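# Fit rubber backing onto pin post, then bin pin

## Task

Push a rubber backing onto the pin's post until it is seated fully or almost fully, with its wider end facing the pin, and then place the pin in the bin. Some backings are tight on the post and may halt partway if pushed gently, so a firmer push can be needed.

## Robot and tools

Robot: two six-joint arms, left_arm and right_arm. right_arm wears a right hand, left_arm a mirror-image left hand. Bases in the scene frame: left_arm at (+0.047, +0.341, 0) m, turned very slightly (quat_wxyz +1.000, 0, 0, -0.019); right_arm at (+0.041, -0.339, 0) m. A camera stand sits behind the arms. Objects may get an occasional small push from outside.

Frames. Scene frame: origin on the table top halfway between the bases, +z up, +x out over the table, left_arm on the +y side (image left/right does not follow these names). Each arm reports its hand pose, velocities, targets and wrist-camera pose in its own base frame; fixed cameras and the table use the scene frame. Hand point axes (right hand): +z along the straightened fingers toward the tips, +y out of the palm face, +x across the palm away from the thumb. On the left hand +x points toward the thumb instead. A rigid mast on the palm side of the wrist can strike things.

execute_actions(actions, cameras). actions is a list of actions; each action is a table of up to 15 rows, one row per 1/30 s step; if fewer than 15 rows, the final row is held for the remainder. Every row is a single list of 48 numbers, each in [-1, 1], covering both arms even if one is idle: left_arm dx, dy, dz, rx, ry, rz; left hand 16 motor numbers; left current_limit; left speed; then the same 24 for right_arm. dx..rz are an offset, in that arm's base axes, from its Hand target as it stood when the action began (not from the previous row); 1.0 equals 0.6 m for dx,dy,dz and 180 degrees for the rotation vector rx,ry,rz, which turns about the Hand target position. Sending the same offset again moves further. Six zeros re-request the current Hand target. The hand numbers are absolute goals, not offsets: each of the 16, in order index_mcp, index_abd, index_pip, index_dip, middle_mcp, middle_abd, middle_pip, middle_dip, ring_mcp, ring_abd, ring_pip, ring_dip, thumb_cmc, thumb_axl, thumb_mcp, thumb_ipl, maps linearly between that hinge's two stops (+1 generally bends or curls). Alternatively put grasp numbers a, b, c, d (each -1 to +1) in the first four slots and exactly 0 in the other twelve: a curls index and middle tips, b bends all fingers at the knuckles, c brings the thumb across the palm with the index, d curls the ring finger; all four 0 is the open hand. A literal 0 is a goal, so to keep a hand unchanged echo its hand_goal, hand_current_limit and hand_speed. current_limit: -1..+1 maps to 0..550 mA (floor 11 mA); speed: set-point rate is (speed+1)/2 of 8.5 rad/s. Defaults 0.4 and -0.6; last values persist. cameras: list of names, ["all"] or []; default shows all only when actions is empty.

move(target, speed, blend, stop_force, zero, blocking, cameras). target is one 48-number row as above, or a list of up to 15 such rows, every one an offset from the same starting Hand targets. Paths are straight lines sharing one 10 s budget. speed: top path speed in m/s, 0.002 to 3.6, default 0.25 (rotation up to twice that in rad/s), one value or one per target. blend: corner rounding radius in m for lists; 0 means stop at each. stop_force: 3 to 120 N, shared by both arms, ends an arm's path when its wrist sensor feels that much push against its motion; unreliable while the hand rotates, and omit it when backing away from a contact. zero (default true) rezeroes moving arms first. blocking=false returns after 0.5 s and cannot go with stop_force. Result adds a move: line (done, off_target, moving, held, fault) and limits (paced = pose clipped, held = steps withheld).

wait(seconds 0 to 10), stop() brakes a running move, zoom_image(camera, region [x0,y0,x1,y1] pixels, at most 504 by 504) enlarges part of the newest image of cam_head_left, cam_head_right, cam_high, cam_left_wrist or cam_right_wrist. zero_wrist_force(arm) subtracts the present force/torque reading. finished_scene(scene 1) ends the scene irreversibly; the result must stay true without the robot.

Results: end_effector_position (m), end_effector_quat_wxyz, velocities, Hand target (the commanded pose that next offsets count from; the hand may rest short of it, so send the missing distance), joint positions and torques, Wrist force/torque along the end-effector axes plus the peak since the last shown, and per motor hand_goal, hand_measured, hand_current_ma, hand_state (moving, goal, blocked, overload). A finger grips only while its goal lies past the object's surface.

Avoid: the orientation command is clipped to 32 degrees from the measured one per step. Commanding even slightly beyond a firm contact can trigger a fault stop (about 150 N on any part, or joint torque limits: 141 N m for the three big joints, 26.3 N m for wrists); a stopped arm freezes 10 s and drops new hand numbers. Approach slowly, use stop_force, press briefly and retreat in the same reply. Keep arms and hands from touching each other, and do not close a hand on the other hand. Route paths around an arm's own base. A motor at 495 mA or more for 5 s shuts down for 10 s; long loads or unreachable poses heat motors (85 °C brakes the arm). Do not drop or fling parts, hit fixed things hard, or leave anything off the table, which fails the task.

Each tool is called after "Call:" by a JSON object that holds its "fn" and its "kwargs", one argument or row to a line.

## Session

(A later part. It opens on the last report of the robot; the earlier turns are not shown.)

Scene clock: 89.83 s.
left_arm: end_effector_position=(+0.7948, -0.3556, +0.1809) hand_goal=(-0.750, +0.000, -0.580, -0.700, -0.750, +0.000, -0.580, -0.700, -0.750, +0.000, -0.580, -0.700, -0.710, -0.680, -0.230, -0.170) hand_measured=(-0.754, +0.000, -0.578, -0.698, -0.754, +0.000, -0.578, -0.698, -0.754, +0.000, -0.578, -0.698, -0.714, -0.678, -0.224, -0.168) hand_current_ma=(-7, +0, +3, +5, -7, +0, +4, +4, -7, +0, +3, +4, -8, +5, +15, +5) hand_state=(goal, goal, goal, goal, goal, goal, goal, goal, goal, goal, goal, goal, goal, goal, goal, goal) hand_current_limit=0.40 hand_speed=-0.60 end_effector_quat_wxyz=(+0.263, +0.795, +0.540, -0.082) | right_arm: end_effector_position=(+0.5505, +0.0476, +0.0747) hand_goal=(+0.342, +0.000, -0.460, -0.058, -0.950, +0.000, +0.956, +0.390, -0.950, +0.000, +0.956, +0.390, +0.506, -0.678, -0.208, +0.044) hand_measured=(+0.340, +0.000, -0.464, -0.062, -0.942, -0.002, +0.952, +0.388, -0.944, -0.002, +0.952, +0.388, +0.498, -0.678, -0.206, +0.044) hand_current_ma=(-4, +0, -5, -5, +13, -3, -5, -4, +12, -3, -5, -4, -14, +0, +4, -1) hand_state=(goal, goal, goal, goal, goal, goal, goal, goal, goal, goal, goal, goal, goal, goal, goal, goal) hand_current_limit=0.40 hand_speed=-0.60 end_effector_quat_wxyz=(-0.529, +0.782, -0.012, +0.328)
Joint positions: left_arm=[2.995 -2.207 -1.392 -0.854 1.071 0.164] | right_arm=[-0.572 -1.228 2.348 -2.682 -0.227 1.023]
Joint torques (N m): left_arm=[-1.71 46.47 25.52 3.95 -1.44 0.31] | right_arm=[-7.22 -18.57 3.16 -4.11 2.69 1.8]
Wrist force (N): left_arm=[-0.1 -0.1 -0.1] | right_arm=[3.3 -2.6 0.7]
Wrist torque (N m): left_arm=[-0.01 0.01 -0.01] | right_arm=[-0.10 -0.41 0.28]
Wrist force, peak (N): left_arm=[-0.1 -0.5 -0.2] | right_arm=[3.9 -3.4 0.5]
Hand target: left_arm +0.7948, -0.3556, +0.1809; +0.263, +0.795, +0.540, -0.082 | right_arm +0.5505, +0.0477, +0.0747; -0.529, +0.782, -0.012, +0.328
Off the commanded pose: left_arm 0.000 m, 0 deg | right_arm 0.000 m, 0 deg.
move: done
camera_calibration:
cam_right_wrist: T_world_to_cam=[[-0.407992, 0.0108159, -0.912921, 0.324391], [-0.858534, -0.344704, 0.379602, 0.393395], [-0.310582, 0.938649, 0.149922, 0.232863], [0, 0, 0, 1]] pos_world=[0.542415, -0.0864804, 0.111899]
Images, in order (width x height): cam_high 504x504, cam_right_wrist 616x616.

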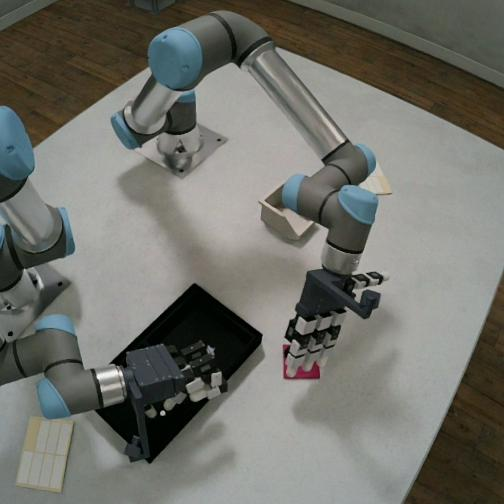

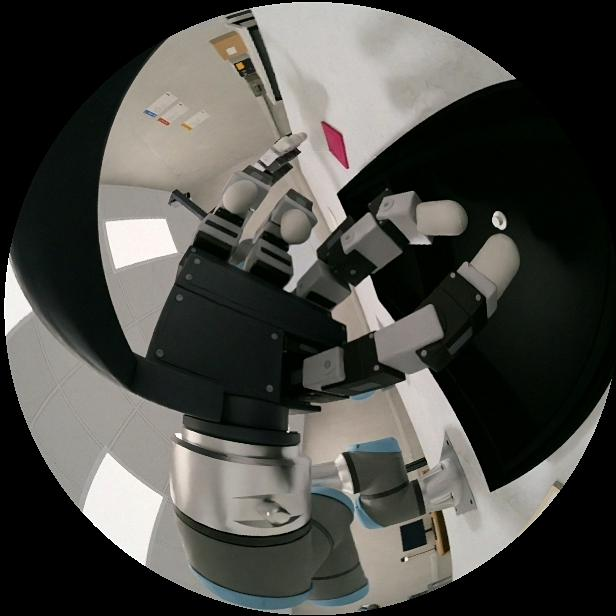

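Call:
{"fn": "move", "kwargs": {
  "target": [0,0,0,0,0,0,0,0,0,0,0,0,0,0,0,0,0,0,0,0,0,0,0.4,-0.6,0,0,-0.0217,0,0,0,0.342,0,-0.46,-0.058,-0.95,0,0.956,0.391,-0.95,0,0.956,0.391,0.506,-0.677,-0.207,0.044,0.4,-0.6],
  "speed": 0.03,
  "cameras": ["cam_right_wrist", "cam_high"]
}}

Call:
{"fn": "zoom_image", "kwargs": {
  "camera": "cam_right_wrist",
  "region": [420, 180, 540, 300]
}}

Call:
{"fn": "zoom_image", "kwargs": {
  "camera": "cam_high",
  "region": [130, 370, 200, 440]
}}

Scene clock: 91.97 s.
left_arm: end_effector_position=(+0.7948, -0.3556, +0.1809) hand_goal=(-0.750, +0.000, -0.580, -0.700, -0.750, +0.000, -0.580, -0.700, -0.750, +0.000, -0.580, -0.700, -0.710, -0.680, -0.230, -0.170) hand_measured=(-0.754, +0.000, -0.578, -0.698, -0.754, +0.000, -0.578, -0.698, -0.754, +0.000, -0.578, -0.698, -0.714, -0.678, -0.224, -0.168) hand_current_ma=(-7, +0, +3, +5, -7, +0, +4, +4, -7, +0, +3, +4, -8, +5, +15, +5) hand_state=(goal, goal, goal, goal, goal, goal, goal, goal, goal, goal, goal, goal, goal, goal, goal, goal) hand_current_limit=0.40 hand_speed=-0.60 end_effector_quat_wxyz=(+0.263, +0.795, +0.540, -0.082) | right_arm: end_effector_position=(+0.5505, +0.0476, +0.0617) hand_goal=(+0.342, +0.000, -0.460, -0.058, -0.950, +0.000, +0.956, +0.390, -0.950, +0.000, +0.956, +0.390, +0.506, -0.678, -0.208, +0.044) hand_measured=(+0.340, +0.000, -0.464, -0.062, -0.942, -0.002, +0.952, +0.388, -0.944, -0.002, +0.952, +0.388, +0.498, -0.678, -0.206, +0.044) hand_current_ma=(-4, +0, -5, -5, +13, -3, -5, -4, +12, -3, -5, -4, -14, +0, +4, -1) hand_state=(goal, goal, goal, goal, goal, goal, goal, goal, goal, goal, goal, goal, goal, goal, goal, goal) hand_current_limit=0.40 hand_speed=-0.60 end_effector_quat_wxyz=(-0.529, +0.782, -0.012, +0.328)
Joint positions: left_arm=[2.995 -2.207 -1.392 -0.854 1.071 0.164] | right_arm=[-0.572 -1.189 2.353 -2.726 -0.227 1.023]
Joint torques (N m): left_arm=[-1.02 47.02 25.43 3.88 -1.31 0.39] | right_arm=[-0.84 -20.18 4.49 -4.16 1.26 1.42]
Wrist force (N): left_arm=[-0.1 -0.2 -0.1] | right_arm=[3.7 -2.8 0.9]
Wrist torque (N m): left_arm=[-0.03 0.00 0.00] | right_arm=[-0.16 -0.45 0.32]
Wrist force, peak (N): left_arm=[0.1 -0.5 -0.1] | right_arm=[3.7 -2.8 0.9]
Hand target: left_arm +0.7948, -0.3556, +0.1809; +0.263, +0.795, +0.540, -0.082 | right_arm +0.5505, +0.0477, +0.0617; -0.529, +0.782, -0.012, +0.328
Off the commanded pose: left_arm 0.000 m, 0 deg | right_arm 0.000 m, 0 deg.
move: done
camera_calibration:
cam_right_wrist: T_world_to_cam=[[-0.407992, 0.0108159, -0.912921, 0.312523], [-0.858534, -0.344704, 0.379602, 0.39833], [-0.310582, 0.938649, 0.149922, 0.234812], [0, 0, 0, 1]] pos_world=[0.542415, -0.0864804, 0.0988987]
Images, in order (width x height): cam_high 504x504, cam_right_wrist 616x616.

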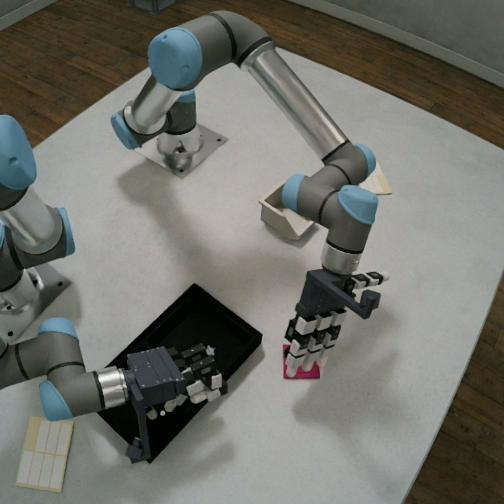

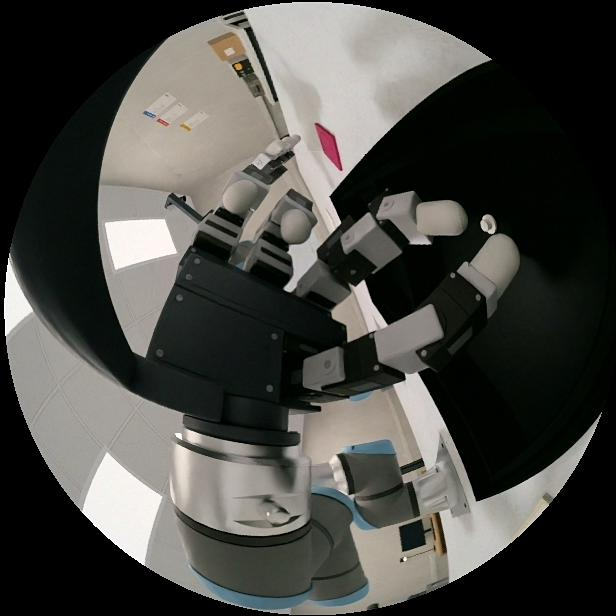

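Scaled by 4.200 from the camera's 616x616 image, which has a finer 880x880 frame.

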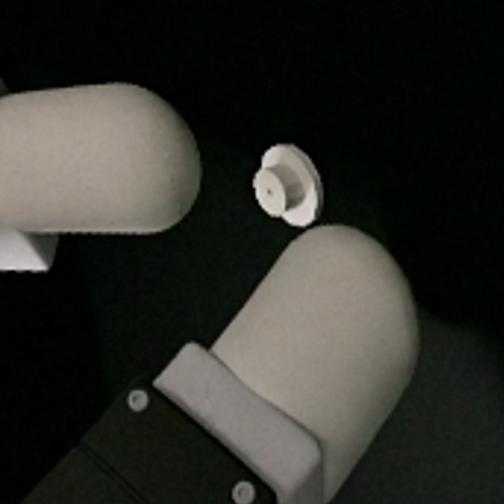

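Scaled by 7.200 from the camera's 504x504 image, which has a finer 720x720 frame.

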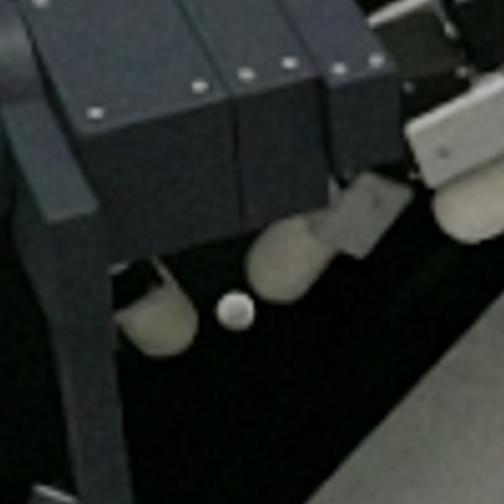

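Call:
{"fn": "move", "kwargs": {
  "target": [0,0,0,0,0,0,0,0,0,0,0,0,0,0,0,0,0,0,0,0,0,0,0.4,-0.6,0.0035,-0.0008,-0.0033,0,0,0,0.342,0,-0.46,-0.058,-0.95,0,0.956,0.391,-0.95,0,0.956,0.391,0.506,-0.677,-0.207,0.044,0.4,-0.6],
  "speed": 0.02
}}

Call:
{"fn": "move", "kwargs": {
  "target": [0,0,0,0,0,0,0,0,0,0,0,0,0,0,0,0,0,0,0,0,0,0,0.4,-0.6,0,0,-0.02,0,0,0,0.342,0,-0.46,-0.058,-0.95,0,0.956,0.391,-0.95,0,0.956,0.391,0.506,-0.677,-0.207,0.044,0.4,-0.6],
  "speed": 0.006,
  "stop_force": 3,
  "cameras": ["cam_right_wrist", "cam_high"]
}}

Call:
{"fn": "zoom_image", "kwargs": {
  "camera": "cam_right_wrist",
  "region": [420, 180, 540, 300]
}}

Call:
{"fn": "zoom_image", "kwargs": {
  "camera": "cam_high",
  "region": [130, 370, 200, 440]
}}

Scene clock: 93.93 s.
left_arm: end_effector_position=(+0.7948, -0.3556, +0.1809) hand_goal=(-0.750, +0.000, -0.580, -0.700, -0.750, +0.000, -0.580, -0.700, -0.750, +0.000, -0.580, -0.700, -0.710, -0.680, -0.230, -0.170) hand_measured=(-0.754, +0.000, -0.578, -0.698, -0.754, +0.000, -0.578, -0.698, -0.754, +0.000, -0.578, -0.698, -0.714, -0.678, -0.224, -0.168) hand_current_ma=(-7, +0, +3, +5, -7, +0, +4, +4, -7, +0, +3, +4, -8, +5, +15, +5) hand_state=(goal, goal, goal, goal, goal, goal, goal, goal, goal, goal, goal, goal, goal, goal, goal, goal) hand_current_limit=0.40 hand_speed=-0.60 end_effector_quat_wxyz=(+0.263, +0.795, +0.540, -0.082) | right_arm: end_effector_position=(+0.5526, +0.0472, +0.0597) hand_goal=(+0.342, +0.000, -0.460, -0.058, -0.950, +0.000, +0.956, +0.390, -0.950, +0.000, +0.956, +0.390, +0.506, -0.678, -0.208, +0.044) hand_measured=(+0.340, +0.000, -0.464, -0.062, -0.942, -0.002, +0.952, +0.388, -0.944, -0.002, +0.952, +0.388, +0.498, -0.678, -0.206, +0.044) hand_current_ma=(-4, +0, -5, -5, +13, -3, -5, -4, +12, -3, -5, -4, -14, +0, +4, -1) hand_state=(goal, goal, goal, goal, goal, goal, goal, goal, goal, goal, goal, goal, goal, goal, goal, goal) hand_current_limit=0.40 hand_speed=-0.60 end_effector_quat_wxyz=(-0.529, +0.782, -0.012, +0.328)
Joint positions: left_arm=[2.995 -2.207 -1.392 -0.854 1.071 0.164] | right_arm=[-0.57 -1.177 2.348 -2.74 -0.227 1.031]
Joint torques (N m): left_arm=[-1.15 46.7 25.3 3.82 -1.45 0.38] | right_arm=[13.09 -19.29 -23.38 -4.43 1.57 1.72]
Wrist force (N): left_arm=[-0.3 -0.3 -0.2] | right_arm=[3.2 -2.8 0.8]
Wrist torque (N m): left_arm=[-0.03 0.04 -0.02] | right_arm=[-0.14 -0.39 0.27]
Wrist force, peak (N): left_arm=[-0.3 -0.3 -0.2] | right_arm=[3.7 -2.8 0.9]
Hand target: left_arm +0.7948, -0.3556, +0.1809; +0.263, +0.795, +0.540, -0.082 | right_arm +0.5526, +0.0472, +0.0597; -0.529, +0.782, -0.012, +0.328
Off the commanded pose: left_arm 0.000 m, 0 deg | right_arm 0.000 m, 0 deg.
move: done

Scene clock: 95.67 s.
left_arm: end_effector_position=(+0.7948, -0.3556, +0.1809) hand_goal=(-0.750, +0.000, -0.580, -0.700, -0.750, +0.000, -0.580, -0.700, -0.750, +0.000, -0.580, -0.700, -0.710, -0.680, -0.230, -0.170) hand_measured=(-0.754, +0.000, -0.578, -0.698, -0.754, +0.000, -0.578, -0.698, -0.754, +0.000, -0.578, -0.698, -0.714, -0.678, -0.224, -0.168) hand_current_ma=(-7, +0, +3, +5, -7, +0, +4, +4, -7, +0, +3, +4, -8, +5, +15, +5) hand_state=(goal, goal, goal, goal, goal, goal, goal, goal, goal, goal, goal, goal, goal, goal, goal, goal) hand_current_limit=0.40 hand_speed=-0.60 end_effector_quat_wxyz=(+0.263, +0.795, +0.540, -0.082) | right_arm: end_effector_position=(+0.5526, +0.0472, +0.0553) hand_goal=(+0.342, +0.000, -0.460, -0.058, -0.950, +0.000, +0.956, +0.390, -0.950, +0.000, +0.956, +0.390, +0.506, -0.678, -0.208, +0.044) hand_measured=(+0.340, +0.000, -0.464, -0.062, -0.942, -0.002, +0.952, +0.388, -0.944, -0.002, +0.952, +0.388, +0.498, -0.678, -0.208, +0.046) hand_current_ma=(-4, +0, -5, -5, +13, -3, -5, -4, +12, -3, -5, -4, -13, +0, +1, +4) hand_state=(goal, goal, goal, goal, goal, goal, goal, goal, goal, goal, goal, goal, goal, goal, goal, goal) hand_current_limit=0.40 hand_speed=-0.60 end_effector_quat_wxyz=(-0.529, +0.782, -0.012, +0.328)
Joint positions: left_arm=[2.995 -2.207 -1.392 -0.854 1.071 0.164] | right_arm=[-0.57 -1.164 2.349 -2.754 -0.227 1.03]
Joint torques (N m): left_arm=[-0.93 47.08 26.22 4.05 -1.42 0.44] | right_arm=[9.76 -33.75 -7.77 -0.4 0.44 0.14]
Wrist force (N): left_arm=[0.0 -0.2 0.0] | right_arm=[3.6 -5.1 0.1]
Wrist torque (N m): left_arm=[-0.04 0.00 -0.01] | right_arm=[-0.36 -0.46 0.35]
Wrist force, peak (N): left_arm=[0.0 -0.5 -0.1] | right_arm=[4.1 -8.9 -0.3]
Hand target: left_arm +0.7948, -0.3556, +0.1809; +0.263, +0.795, +0.540, -0.082 | right_arm +0.5526, +0.0472, +0.0553; -0.529, +0.782, -0.012, +0.328 (not the last commanded pose)
Off the commanded pose: left_arm 0.000 m, 0 deg | right_arm 0.008 m, 0 deg.
move: contact (right_arm)
camera_calibration:
cam_right_wrist: T_world_to_cam=[[-0.408009, 0.0108644, -0.912913, 0.307554], [-0.858485, -0.344853, 0.379579, 0.402387], [-0.310697, 0.938594, 0.15003, 0.236846], [0, 0, 0, 1]] pos_world=[0.544515, -0.08688, 0.0924988]
Images, in order (width x height): cam_high 504x504, cam_right_wrist 616x616.

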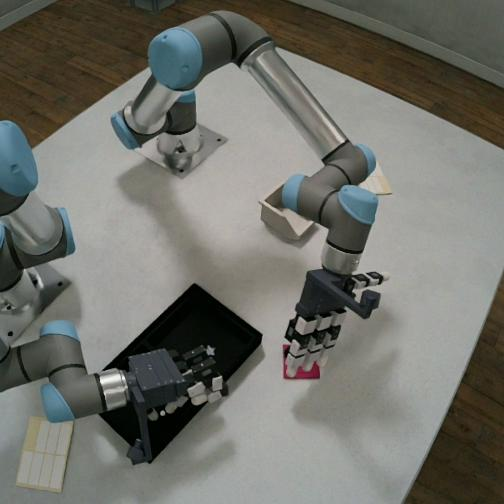

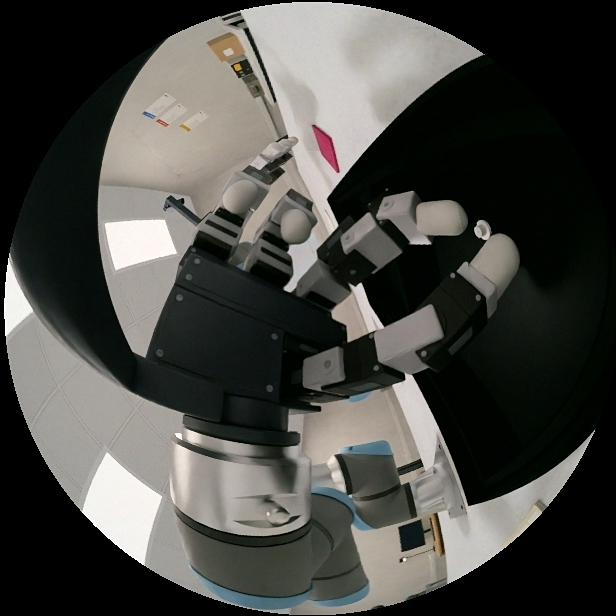

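Scaled by 4.200 from the camera's 616x616 image, which has a finer 880x880 frame.

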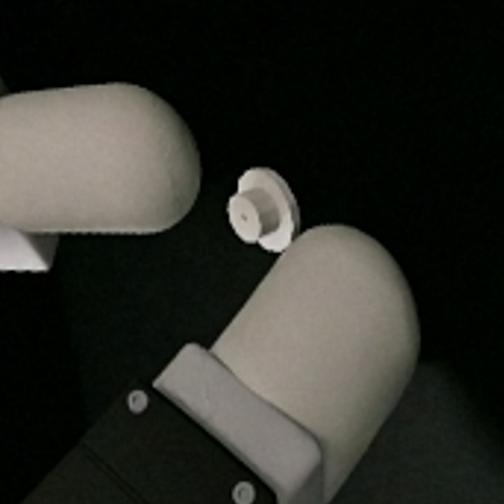

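Scaled by 7.200 from the camera's 504x504 image, which has a finer 720x720 frame.

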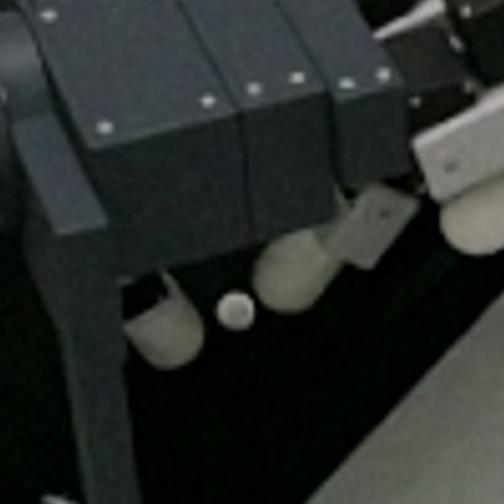

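Call:
{"fn": "move", "kwargs": {
  "target": [0,0,0,0,0,0,0,0,0,0,0,0,0,0,0,0,0,0,0,0,0,0,0.4,-0.6,0,0,0.0012,0,0,0,0.342,0,-0.46,-0.058,-0.95,0,0.956,0.391,-0.95,0,0.956,0.391,0.506,-0.677,-0.207,0.044,0.4,-0.6],
  "speed": 0.02
}}

Call:
{"fn": "move", "kwargs": {
  "target": [0,0,0,0,0,0,0,0,0,0,0,0,0,0,0,0,0,0,0,0,0,0,0.4,-0.6,0,0,0,0,0,0,0.397,0,-0.413,-0.209,-0.95,0,0.956,0.391,-0.95,0,0.956,0.391,0.506,-0.677,-0.178,0.048,0.2,-0.95],
  "speed": 0.02,
  "cameras": ["cam_right_wrist", "cam_high"]
}}

Call:
{"fn": "zoom_image", "kwargs": {
  "camera": "cam_right_wrist",
  "region": [420, 180, 540, 300]
}}

Call:
{"fn": "zoom_image", "kwargs": {
  "camera": "cam_high",
  "region": [130, 370, 200, 440]
}}

Scene clock: 96.83 s.
left_arm: end_effector_position=(+0.7948, -0.3556, +0.1809) hand_goal=(-0.750, +0.000, -0.580, -0.700, -0.750, +0.000, -0.580, -0.700, -0.750, +0.000, -0.580, -0.700, -0.710, -0.680, -0.230, -0.170) hand_measured=(-0.754, +0.000, -0.578, -0.698, -0.754, +0.000, -0.578, -0.698, -0.754, +0.000, -0.578, -0.698, -0.714, -0.678, -0.224, -0.168) hand_current_ma=(-7, +0, +3, +5, -7, +0, +4, +4, -7, +0, +3, +4, -8, +5, +15, +5) hand_state=(goal, goal, goal, goal, goal, goal, goal, goal, goal, goal, goal, goal, goal, goal, goal, goal) hand_current_limit=0.40 hand_speed=-0.60 end_effector_quat_wxyz=(+0.263, +0.795, +0.540, -0.082) | right_arm: end_effector_position=(+0.5526, +0.0472, +0.0560) hand_goal=(+0.342, +0.000, -0.460, -0.058, -0.950, +0.000, +0.956, +0.390, -0.950, +0.000, +0.956, +0.390, +0.506, -0.678, -0.208, +0.044) hand_measured=(+0.340, +0.000, -0.464, -0.062, -0.942, -0.002, +0.952, +0.388, -0.944, -0.002, +0.952, +0.388, +0.498, -0.678, -0.208, +0.046) hand_current_ma=(-4, +0, -5, -5, +13, -3, -5, -4, +12, -3, -5, -4, -13, +0, +1, +3) hand_state=(goal, goal, goal, goal, goal, goal, goal, goal, goal, goal, goal, goal, goal, goal, goal, goal) hand_current_limit=0.40 hand_speed=-0.60 end_effector_quat_wxyz=(-0.529, +0.782, -0.012, +0.328)
Joint positions: left_arm=[2.995 -2.207 -1.392 -0.854 1.071 0.164] | right_arm=[-0.57 -1.166 2.348 -2.752 -0.227 1.03]
Joint torques (N m): left_arm=[-1.09 47.07 25.96 3.91 -1.53 0.47] | right_arm=[8.81 -35.06 -22.95 -0.3 0.35 1.16]
Wrist force (N): left_arm=[0.0 -0.2 -0.1] | right_arm=[3.3 -3.0 0.7]
Wrist torque (N m): left_arm=[-0.02 0.00 0.00] | right_arm=[-0.16 -0.41 0.31]
Wrist force, peak (N): left_arm=[-0.1 -0.4 0.1] | right_arm=[3.6 -5.6 0.1]
Hand target: left_arm +0.7948, -0.3556, +0.1809; +0.263, +0.795, +0.540, -0.082 | right_arm +0.5526, +0.0472, +0.0560; -0.529, +0.782, -0.012, +0.328
Off the commanded pose: left_arm 0.000 m, 0 deg | right_arm 0.000 m, 0 deg.
move: done

Scene clock: 97.93 s.
left_arm: end_effector_position=(+0.7948, -0.3556, +0.1809) hand_goal=(-0.750, +0.000, -0.580, -0.700, -0.750, +0.000, -0.580, -0.700, -0.750, +0.000, -0.580, -0.700, -0.710, -0.680, -0.230, -0.170) hand_measured=(-0.754, +0.000, -0.578, -0.698, -0.754, +0.000, -0.578, -0.698, -0.754, +0.000, -0.578, -0.698, -0.714, -0.678, -0.224, -0.168) hand_current_ma=(-7, +0, +3, +5, -7, +0, +4, +4, -7, +0, +3, +4, -8, +5, +15, +5) hand_state=(goal, goal, goal, goal, goal, goal, goal, goal, goal, goal, goal, goal, goal, goal, goal, goal) hand_current_limit=0.40 hand_speed=-0.60 end_effector_quat_wxyz=(+0.263, +0.795, +0.540, -0.082) | right_arm: end_effector_position=(+0.5526, +0.0472, +0.0560) hand_goal=(+0.396, +0.000, -0.414, -0.210, -0.950, +0.000, +0.956, +0.390, -0.950, +0.000, +0.956, +0.390, +0.506, -0.678, -0.178, +0.048) hand_measured=(+0.394, +0.000, -0.414, -0.202, -0.942, -0.002, +0.952, +0.388, -0.944, -0.002, +0.952, +0.388, +0.498, -0.678, -0.180, +0.046) hand_current_ma=(-4, +0, -1, +15, +13, -3, -5, -4, +12, -3, -5, -4, -13, +0, -3, -3) hand_state=(goal, goal, goal, goal, goal, goal, goal, goal, goal, goal, goal, goal, goal, goal, goal, goal) hand_current_limit=0.20 hand_speed=-0.95 end_effector_quat_wxyz=(-0.529, +0.782, -0.012, +0.328)
Joint positions: left_arm=[2.995 -2.207 -1.392 -0.854 1.071 0.164] | right_arm=[-0.57 -1.166 2.348 -2.752 -0.227 1.03]
Joint torques (N m): left_arm=[-0.83 46.74 25.96 4.05 -1.32 0.48] | right_arm=[10.02 -34.76 -22.34 -0.5 0.97 -1.36]
Wrist force (N): left_arm=[-0.1 -0.3 0.0] | right_arm=[3.7 -4.0 1.1]
Wrist torque (N m): left_arm=[-0.05 0.01 0.00] | right_arm=[-0.23 -0.43 0.31]
Wrist force, peak (N): left_arm=[-0.2 -0.3 0.0] | right_arm=[3.7 -4.0 1.1]
Hand target: left_arm +0.7948, -0.3556, +0.1809; +0.263, +0.795, +0.540, -0.082 | right_arm +0.5526, +0.0472, +0.0560; -0.529, +0.782, -0.012, +0.328
Off the commanded pose: left_arm 0.000 m, 0 deg | right_arm 0.000 m, 0 deg.
move: done
camera_calibration:
cam_right_wrist: T_world_to_cam=[[-0.407981, 0.0107784, -0.912927, 0.308172], [-0.858496, -0.344817, 0.379586, 0.40213], [-0.310701, 0.938608, 0.149932, 0.236754], [0, 0, 0, 1]] pos_world=[0.544515, -0.0868802, 0.0931988]
Images, in order (width x height): cam_high 504x504, cam_right_wrist 616x616.

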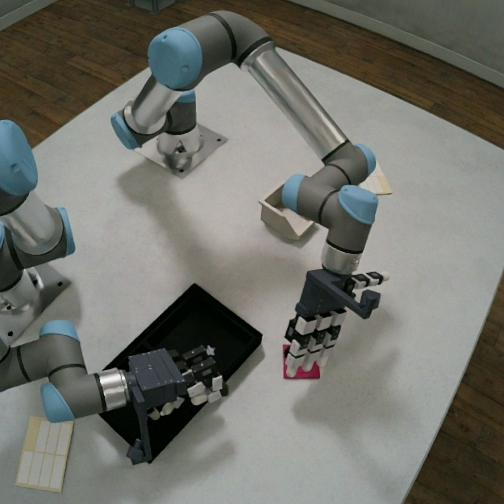

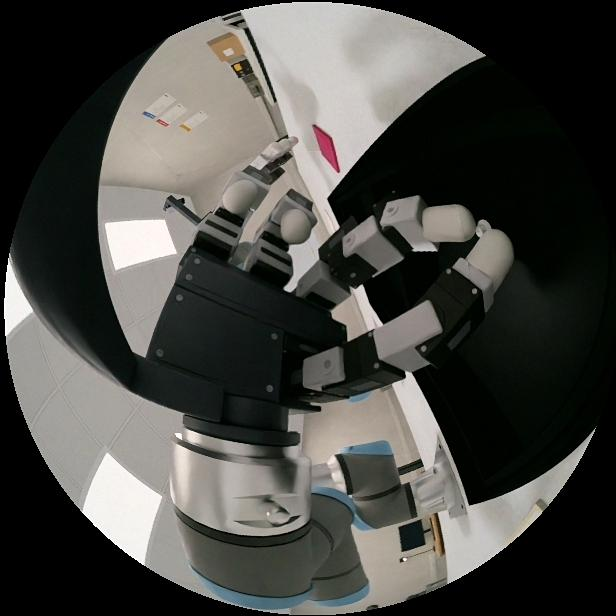

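Scaled by 4.200 from the camera's 616x616 image, which has a finer 880x880 frame.

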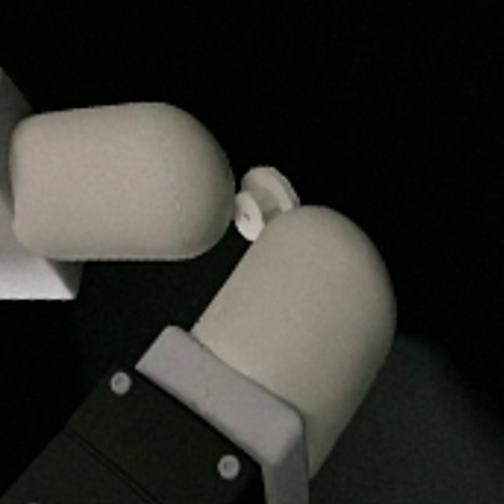

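Scaled by 7.200 from the camera's 504x504 image, which has a finer 720x720 frame.

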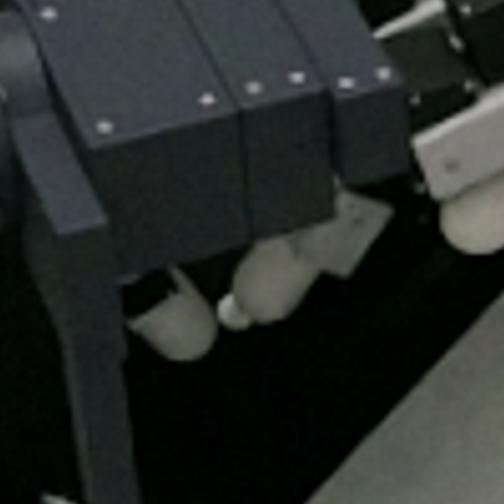

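Call:
{"fn": "move", "kwargs": {
  "target": [0,0,0,0,0,0,0,0,0,0,0,0,0,0,0,0,0,0,0,0,0,0,0.4,-0.6,0,0,0,0,0,0,0.43,0,-0.401,-0.246,-0.95,0,0.956,0.391,-0.95,0,0.956,0.391,0.506,-0.677,-0.145,0.049,0.2,-0.95],
  "speed": 0.02,
  "cameras": ["cam_right_wrist", "cam_high"]
}}

Call:
{"fn": "zoom_image", "kwargs": {
  "camera": "cam_right_wrist",
  "region": [450, 190, 510, 250]
}}

Call:
{"fn": "zoom_image", "kwargs": {
  "camera": "cam_high",
  "region": [140, 390, 190, 440]
}}

Scene clock: 98.90 s.
left_arm: end_effector_position=(+0.7948, -0.3556, +0.1809) hand_goal=(-0.750, +0.000, -0.580, -0.700, -0.750, +0.000, -0.580, -0.700, -0.750, +0.000, -0.580, -0.700, -0.710, -0.680, -0.230, -0.170) hand_measured=(-0.754, +0.000, -0.578, -0.698, -0.754, +0.000, -0.578, -0.698, -0.754, +0.000, -0.578, -0.698, -0.714, -0.678, -0.224, -0.168) hand_current_ma=(-7, +0, +3, +5, -7, +0, +4, +4, -7, +0, +3, +4, -8, +5, +15, +5) hand_state=(goal, goal, goal, goal, goal, goal, goal, goal, goal, goal, goal, goal, goal, goal, goal, goal) hand_current_limit=0.40 hand_speed=-0.60 end_effector_quat_wxyz=(+0.263, +0.795, +0.540, -0.082) | right_arm: end_effector_position=(+0.5526, +0.0472, +0.0560) hand_goal=(+0.430, +0.000, -0.402, -0.246, -0.950, +0.000, +0.956, +0.390, -0.950, +0.000, +0.956, +0.390, +0.506, -0.678, -0.146, +0.048) hand_measured=(+0.406, +0.000, -0.406, -0.238, -0.942, -0.002, +0.952, +0.388, -0.944, -0.002, +0.952, +0.388, +0.498, -0.678, -0.154, +0.046) hand_current_ma=(-61, +0, -5, +17, +13, -3, -5, -4, +12, -3, -5, -4, -13, +0, -22, -3) hand_state=(blocked, goal, goal, goal, goal, goal, goal, goal, goal, goal, goal, goal, goal, goal, goal, goal) hand_current_limit=0.20 hand_speed=-0.95 end_effector_quat_wxyz=(-0.529, +0.782, -0.012, +0.328)
Joint positions: left_arm=[2.995 -2.207 -1.392 -0.854 1.071 0.164] | right_arm=[-0.57 -1.166 2.348 -2.752 -0.227 1.03]
Joint torques (N m): left_arm=[-1.04 47.37 26.37 3.96 -1.41 0.4] | right_arm=[11.23 -34.27 -22.72 -0.45 1.68 -1.37]
Wrist force (N): left_arm=[0.0 -0.3 -0.1] | right_arm=[3.4 -4.8 1.2]
Wrist torque (N m): left_arm=[-0.04 0.00 0.00] | right_arm=[-0.26 -0.37 0.30]
Wrist force, peak (N): left_arm=[-0.2 -0.3 0.0] | right_arm=[4.0 -5.1 1.8]
Hand target: left_arm +0.7948, -0.3556, +0.1809; +0.263, +0.795, +0.540, -0.082 | right_arm +0.5526, +0.0472, +0.0560; -0.529, +0.782, -0.012, +0.328
Off the commanded pose: left_arm 0.000 m, 0 deg | right_arm 0.000 m, 0 deg.
move: done
camera_calibration:
cam_right_wrist: T_world_to_cam=[[-0.407981, 0.0107784, -0.912927, 0.308172], [-0.858496, -0.344817, 0.379586, 0.40213], [-0.310701, 0.938608, 0.149932, 0.236754], [0, 0, 0, 1]] pos_world=[0.544515, -0.0868802, 0.0931988]
Images, in order (width x height): cam_high 504x504, cam_right_wrist 616x616.

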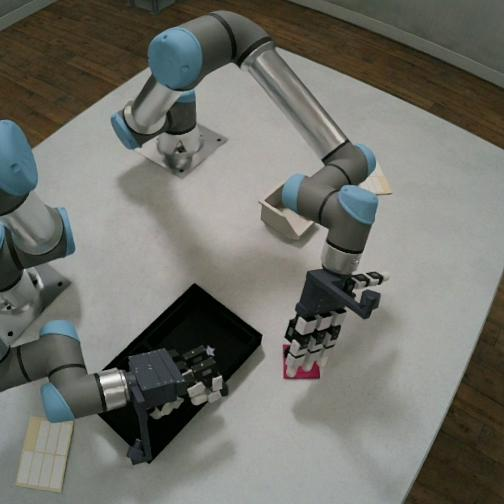

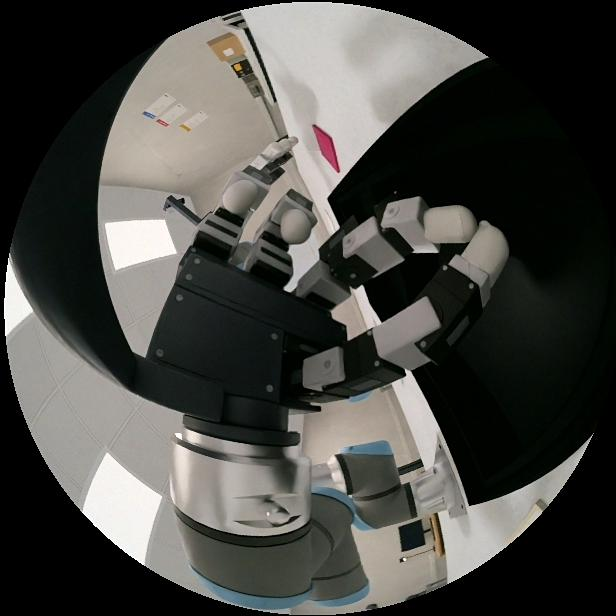

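Scaled by 8.400 from the camera's 616x616 image, which has a finer 880x880 frame.

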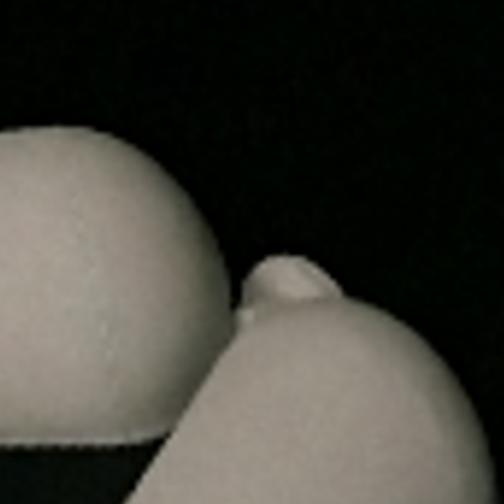

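Scaled by 10.080 from the camera's 504x504 image, which has a finer 720x720 frame.

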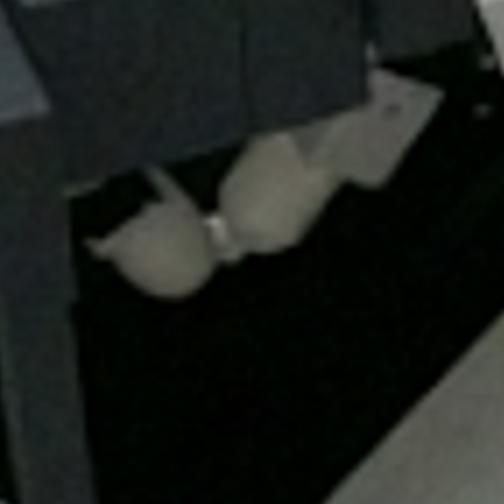

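Call:
{"fn": "move", "kwargs": {
  "target": [0,0,0,0,0,0,0,0,0,0,0,0,0,0,0,0,0,0,0,0,0,0,0.4,-0.6,0,0,0,0,0,0,0.52,0,-0.401,-0.246,-0.95,0,0.956,0.391,-0.95,0,0.956,0.391,0.506,-0.677,-0.09,0.049,0.3,-0.95],
  "speed": 0.02,
  "cameras": ["cam_right_wrist", "cam_high"]
}}

Call:
{"fn": "zoom_image", "kwargs": {
  "camera": "cam_right_wrist",
  "region": [450, 190, 510, 250]
}}

Call:
{"fn": "zoom_image", "kwargs": {
  "camera": "cam_high",
  "region": [140, 390, 190, 440]
}}

Scene clock: 99.97 s.
left_arm: end_effector_position=(+0.7948, -0.3556, +0.1809) hand_goal=(-0.750, +0.000, -0.580, -0.700, -0.750, +0.000, -0.580, -0.700, -0.750, +0.000, -0.580, -0.700, -0.710, -0.680, -0.230, -0.170) hand_measured=(-0.754, +0.000, -0.578, -0.698, -0.754, +0.000, -0.578, -0.698, -0.754, +0.000, -0.578, -0.698, -0.714, -0.678, -0.224, -0.168) hand_current_ma=(-7, +0, +3, +5, -7, +0, +4, +4, -7, +0, +3, +4, -8, +5, +15, +5) hand_state=(goal, goal, goal, goal, goal, goal, goal, goal, goal, goal, goal, goal, goal, goal, goal, goal) hand_current_limit=0.40 hand_speed=-0.60 end_effector_quat_wxyz=(+0.263, +0.795, +0.540, -0.082) | right_arm: end_effector_position=(+0.5526, +0.0472, +0.0560) hand_goal=(+0.520, +0.000, -0.402, -0.246, -0.950, +0.000, +0.956, +0.390, -0.950, +0.000, +0.956, +0.390, +0.506, -0.678, -0.090, +0.048) hand_measured=(+0.422, +0.002, -0.418, -0.244, -0.942, -0.002, +0.952, +0.388, -0.944, -0.002, +0.952, +0.388, +0.500, -0.678, -0.146, +0.038) hand_current_ma=(-357, +1, -33, +1, +13, -3, -5, -4, +12, -3, -5, -4, -12, +0, -236, -31) hand_state=(blocked, goal, goal, goal, goal, goal, goal, goal, goal, goal, goal, goal, goal, goal, blocked, goal) hand_current_limit=0.30 hand_speed=-0.95 end_effector_quat_wxyz=(-0.529, +0.782, -0.012, +0.328)
Joint positions: left_arm=[2.995 -2.207 -1.392 -0.854 1.071 0.164] | right_arm=[-0.57 -1.166 2.348 -2.752 -0.227 1.03]
Joint torques (N m): left_arm=[-0.71 47.19 25.4 4.04 -1.57 0.43] | right_arm=[10.23 -34.35 -21.95 -0.31 2.14 -1.32]
Wrist force (N): left_arm=[0.0 -0.3 -0.1] | right_arm=[3.9 -6.8 1.3]
Wrist torque (N m): left_arm=[-0.05 0.00 0.01] | right_arm=[-0.37 -0.43 0.35]
Wrist force, peak (N): left_arm=[0.0 -0.4 0.2] | right_arm=[3.5 -7.1 1.5]
Hand target: left_arm +0.7948, -0.3556, +0.1809; +0.263, +0.795, +0.540, -0.082 | right_arm +0.5526, +0.0472, +0.0560; -0.529, +0.782, -0.012, +0.328
Off the commanded pose: left_arm 0.000 m, 0 deg | right_arm 0.000 m, 0 deg.
move: done
camera_calibration:
cam_right_wrist: T_world_to_cam=[[-0.407981, 0.0107784, -0.912927, 0.308172], [-0.858496, -0.344817, 0.379586, 0.40213], [-0.310701, 0.938608, 0.149932, 0.236754], [0, 0, 0, 1]] pos_world=[0.544515, -0.0868802, 0.0931988]
Images, in order (width x height): cam_high 504x504, cam_right_wrist 616x616.

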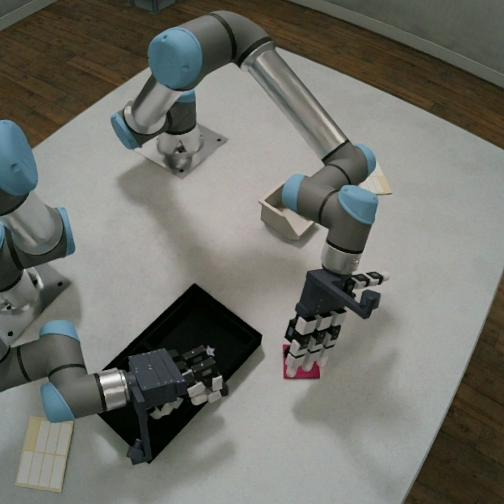

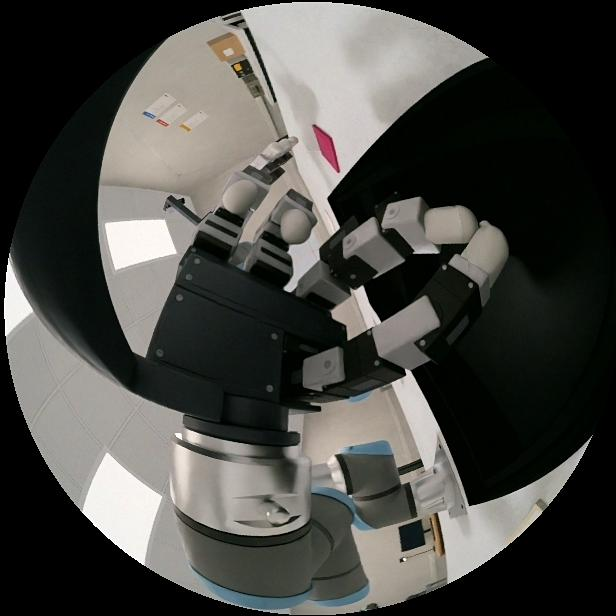

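Scaled by 8.400 from the camera's 616x616 image, which has a finer 880x880 frame.

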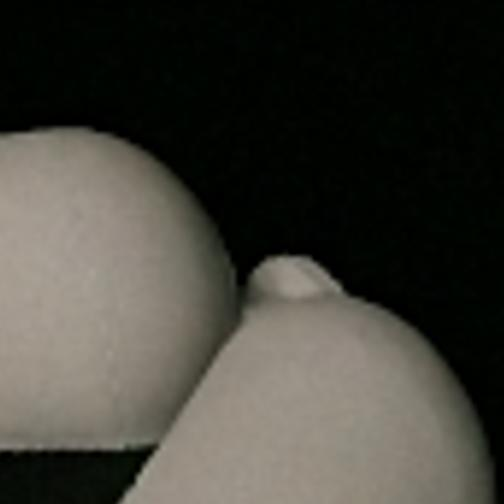

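Scaled by 10.080 from the camera's 504x504 image, which has a finer 720x720 frame.

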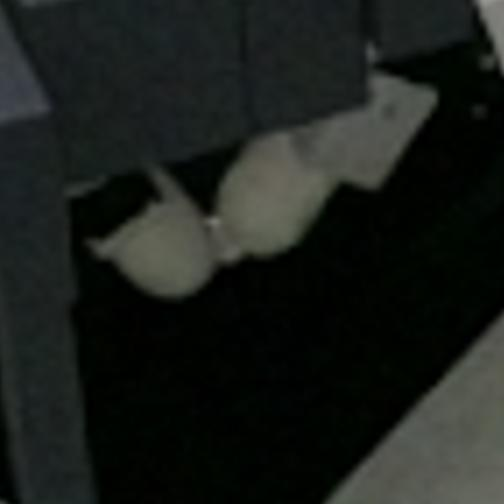

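Call:
{"fn": "move", "kwargs": {
  "target": [0,0,0,0,0,0,0,0,0,0,0,0,0,0,0,0,0,0,0,0,0,0,0.4,-0.6,0,0,0.0133,0,0,0,0.52,0,-0.401,-0.246,-0.95,0,0.956,0.391,-0.95,0,0.956,0.391,0.506,-0.677,-0.09,0.049,0.3,-0.95],
  "speed": 0.02,
  "cameras": ["cam_right_wrist", "cam_high"]
}}

Call:
{"fn": "zoom_image", "kwargs": {
  "camera": "cam_right_wrist",
  "region": [450, 190, 510, 250]
}}

Call:
{"fn": "zoom_image", "kwargs": {
  "camera": "cam_high",
  "region": [140, 390, 190, 440]
}}

Scene clock: 101.13 s.
left_arm: end_effector_position=(+0.7948, -0.3556, +0.1809) hand_goal=(-0.750, +0.000, -0.580, -0.700, -0.750, +0.000, -0.580, -0.700, -0.750, +0.000, -0.580, -0.700, -0.710, -0.680, -0.230, -0.170) hand_measured=(-0.754, +0.000, -0.578, -0.698, -0.754, +0.000, -0.578, -0.698, -0.754, +0.000, -0.578, -0.698, -0.714, -0.678, -0.224, -0.168) hand_current_ma=(-7, +0, +3, +5, -7, +0, +4, +4, -7, +0, +3, +4, -8, +5, +15, +5) hand_state=(goal, goal, goal, goal, goal, goal, goal, goal, goal, goal, goal, goal, goal, goal, goal, goal) hand_current_limit=0.40 hand_speed=-0.60 end_effector_quat_wxyz=(+0.263, +0.795, +0.540, -0.082) | right_arm: end_effector_position=(+0.5526, +0.0472, +0.0639) hand_goal=(+0.520, +0.000, -0.402, -0.246, -0.950, +0.000, +0.956, +0.390, -0.950, +0.000, +0.956, +0.390, +0.506, -0.678, -0.090, +0.048) hand_measured=(+0.436, +0.002, -0.422, -0.252, -0.942, -0.002, +0.952, +0.388, -0.944, -0.002, +0.952, +0.388, +0.500, -0.678, -0.142, +0.038) hand_current_ma=(-309, +3, -47, -12, +13, -3, -5, -4, +12, -3, -5, -4, -11, +0, -216, -31) hand_state=(blocked, goal, blocked, goal, goal, goal, goal, goal, goal, goal, goal, goal, goal, goal, blocked, goal) hand_current_limit=0.30 hand_speed=-0.95 end_effector_quat_wxyz=(-0.529, +0.782, -0.012, +0.328)
Joint positions: left_arm=[2.995 -2.207 -1.392 -0.854 1.071 0.164] | right_arm=[-0.57 -1.19 2.346 -2.726 -0.227 1.031]
Joint torques (N m): left_arm=[-0.85 47.15 26.11 4.16 -1.44 0.4] | right_arm=[5.42 -34.36 -23.33 -0.61 0.98 -1.44]
Wrist force (N): left_arm=[0.0 -0.1 -0.2] | right_arm=[3.1 -2.7 0.8]
Wrist torque (N m): left_arm=[-0.01 -0.01 0.00] | right_arm=[-0.13 -0.39 0.37]
Wrist force, peak (N): left_arm=[-0.2 -0.4 -0.2] | right_arm=[3.7 -7.0 1.3]
Hand target: left_arm +0.7948, -0.3556, +0.1809; +0.263, +0.795, +0.540, -0.082 | right_arm +0.5526, +0.0472, +0.0640; -0.529, +0.782, -0.012, +0.328
Off the commanded pose: left_arm 0.000 m, 0 deg | right_arm 0.000 m, 0 deg.
move: done
camera_calibration:
cam_right_wrist: T_world_to_cam=[[-0.407981, 0.0107784, -0.912927, 0.315384], [-0.858496, -0.344817, 0.379586, 0.399131], [-0.310701, 0.938608, 0.149932, 0.23557], [0, 0, 0, 1]] pos_world=[0.544515, -0.0868802, 0.101099]
Images, in order (width x height): cam_high 504x504, cam_right_wrist 616x616.

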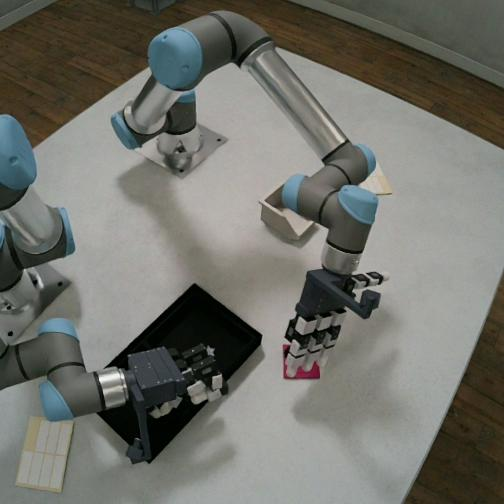

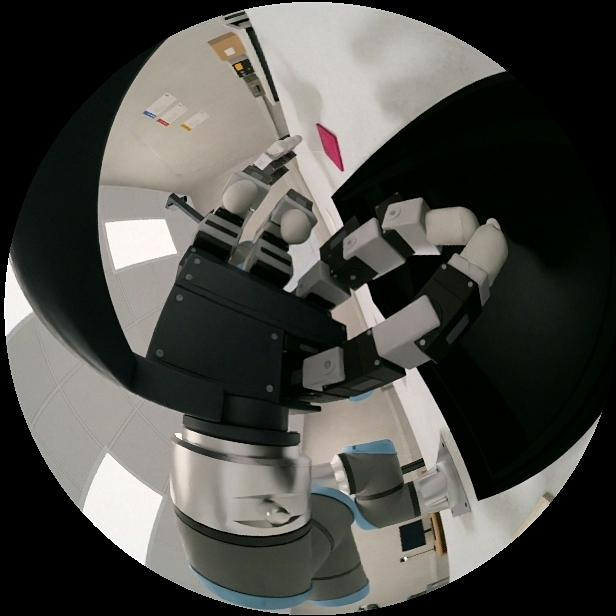

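Scaled by 8.400 from the camera's 616x616 image, which has a finer 880x880 frame.

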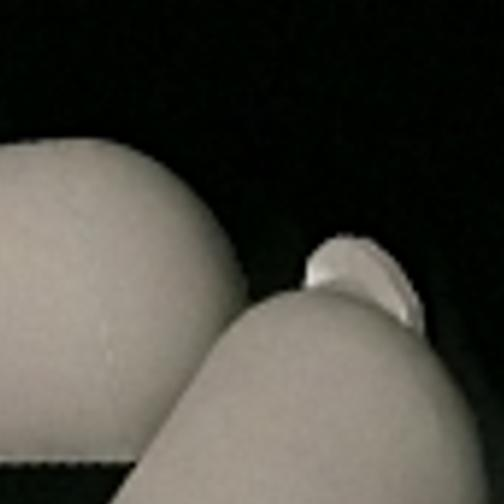

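Scaled by 10.080 from the camera's 504x504 image, which has a finer 720x720 frame.

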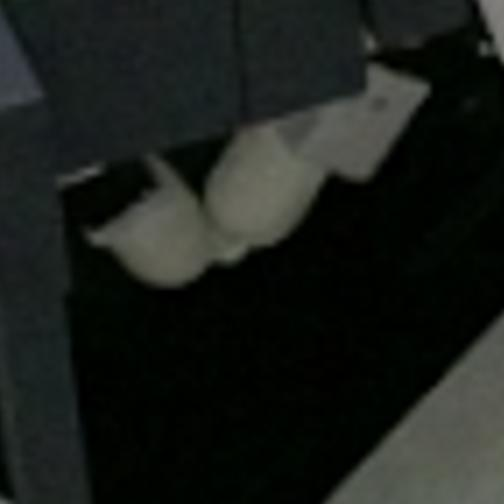

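Call:
{"fn": "move", "kwargs": {
  "target": [0,0,0,0,0,0,0,0,0,0,0,0,0,0,0,0,0,0,0,0,0,0,0.4,-0.6,0,0,0,0,0,0,0.342,0,-0.46,-0.058,-0.95,0,0.956,0.391,-0.95,0,0.956,0.391,0.506,-0.677,-0.207,0.044,0.3,-0.9],
  "speed": 0.02,
  "cameras": ["cam_right_wrist", "cam_high"]
}}

Call:
{"fn": "zoom_image", "kwargs": {
  "camera": "cam_right_wrist",
  "region": [450, 190, 530, 270]
}}

Call:
{"fn": "zoom_image", "kwargs": {
  "camera": "cam_high",
  "region": [140, 390, 190, 440]
}}

Scene clock: 103.60 s.
left_arm: end_effector_position=(+0.7948, -0.3556, +0.1809) hand_goal=(-0.750, +0.000, -0.580, -0.700, -0.750, +0.000, -0.580, -0.700, -0.750, +0.000, -0.580, -0.700, -0.710, -0.680, -0.230, -0.170) hand_measured=(-0.754, +0.000, -0.578, -0.698, -0.754, +0.000, -0.578, -0.698, -0.754, +0.000, -0.578, -0.698, -0.714, -0.678, -0.224, -0.168) hand_current_ma=(-7, +0, +3, +5, -7, +0, +4, +4, -7, +0, +3, +4, -8, +5, +15, +5) hand_state=(goal, goal, goal, goal, goal, goal, goal, goal, goal, goal, goal, goal, goal, goal, goal, goal) hand_current_limit=0.40 hand_speed=-0.60 end_effector_quat_wxyz=(+0.263, +0.795, +0.540, -0.082) | right_arm: end_effector_position=(+0.5526, +0.0472, +0.0640) hand_goal=(+0.342, +0.000, -0.460, -0.058, -0.950, +0.000, +0.956, +0.390, -0.950, +0.000, +0.956, +0.390, +0.506, -0.678, -0.208, +0.044) hand_measured=(+0.344, +0.000, -0.462, -0.062, -0.942, -0.002, +0.952, +0.388, -0.944, -0.002, +0.952, +0.388, +0.500, -0.678, -0.204, +0.042) hand_current_ma=(+3, +1, -3, -5, +13, -3, -5, -4, +12, -3, -5, -4, -11, +0, +6, -4) hand_state=(goal, goal, goal, goal, goal, goal, goal, goal, goal, goal, goal, goal, goal, goal, goal, goal) hand_current_limit=0.30 hand_speed=-0.90 end_effector_quat_wxyz=(-0.529, +0.782, -0.012, +0.328)
Joint positions: left_arm=[2.995 -2.207 -1.392 -0.854 1.071 0.164] | right_arm=[-0.57 -1.19 2.346 -2.725 -0.227 1.03]
Joint torques (N m): left_arm=[-0.74 47.18 26 4.01 -1.39 0.46] | right_arm=[-12.03 -34.69 -23.36 -0.53 0.73 -1.42]
Wrist force (N): left_arm=[-0.1 -0.1 -0.1] | right_arm=[3.3 -2.8 0.6]
Wrist torque (N m): left_arm=[-0.01 0.02 -0.01] | right_arm=[-0.13 -0.40 0.38]
Wrist force, peak (N): left_arm=[0.1 -0.4 -0.1] | right_arm=[3.6 -3.1 0.7]
Hand target: left_arm +0.7948, -0.3556, +0.1809; +0.263, +0.795, +0.540, -0.082 | right_arm +0.5526, +0.0472, +0.0640; -0.529, +0.782, -0.012, +0.328
Off the commanded pose: left_arm 0.000 m, 0 deg | right_arm 0.000 m, 0 deg.
move: done
camera_calibration:
cam_right_wrist: T_world_to_cam=[[-0.407981, 0.0107784, -0.912927, 0.315475], [-0.858496, -0.344817, 0.379586, 0.399093], [-0.310701, 0.938608, 0.149932, 0.235555], [0, 0, 0, 1]] pos_world=[0.544515, -0.0868802, 0.101199]
Images, in order (width x height): cam_high 504x504, cam_right_wrist 616x616.

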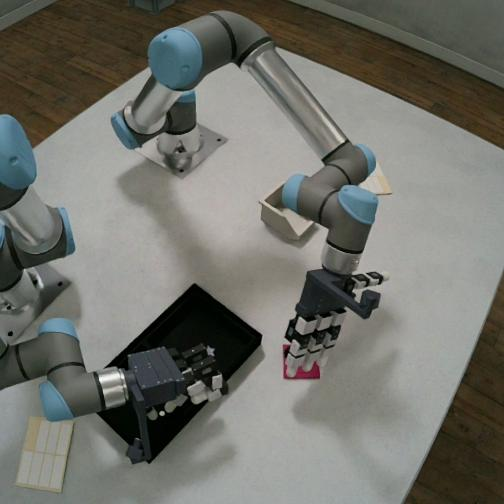

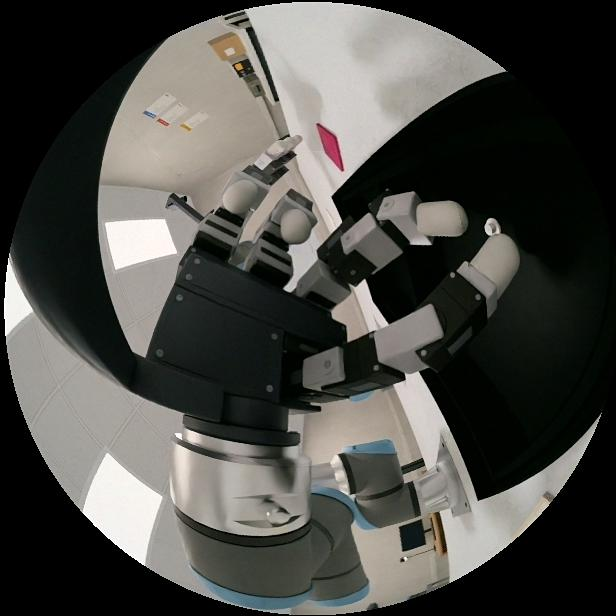

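Scaled by 6.300 from the camera's 616x616 image, which has a finer 880x880 frame.

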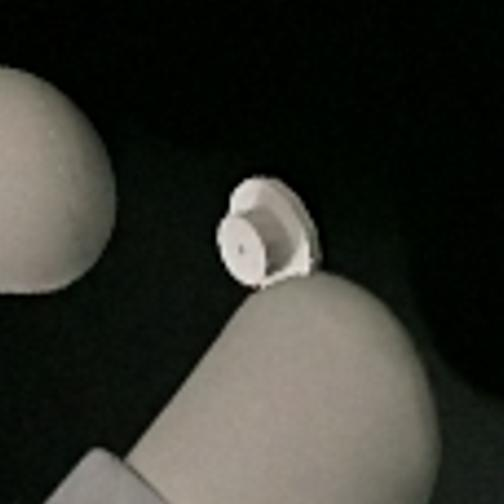

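Scaled by 10.080 from the camera's 504x504 image, which has a finer 720x720 frame.

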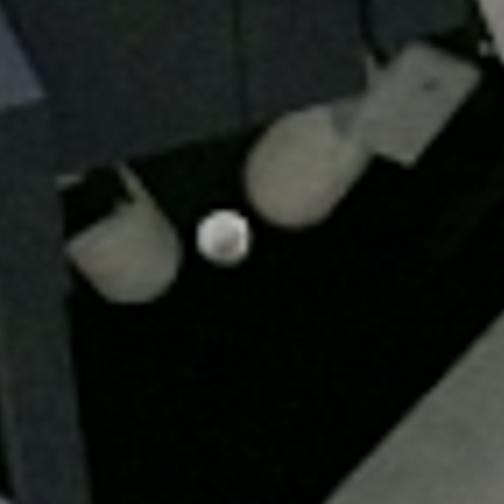

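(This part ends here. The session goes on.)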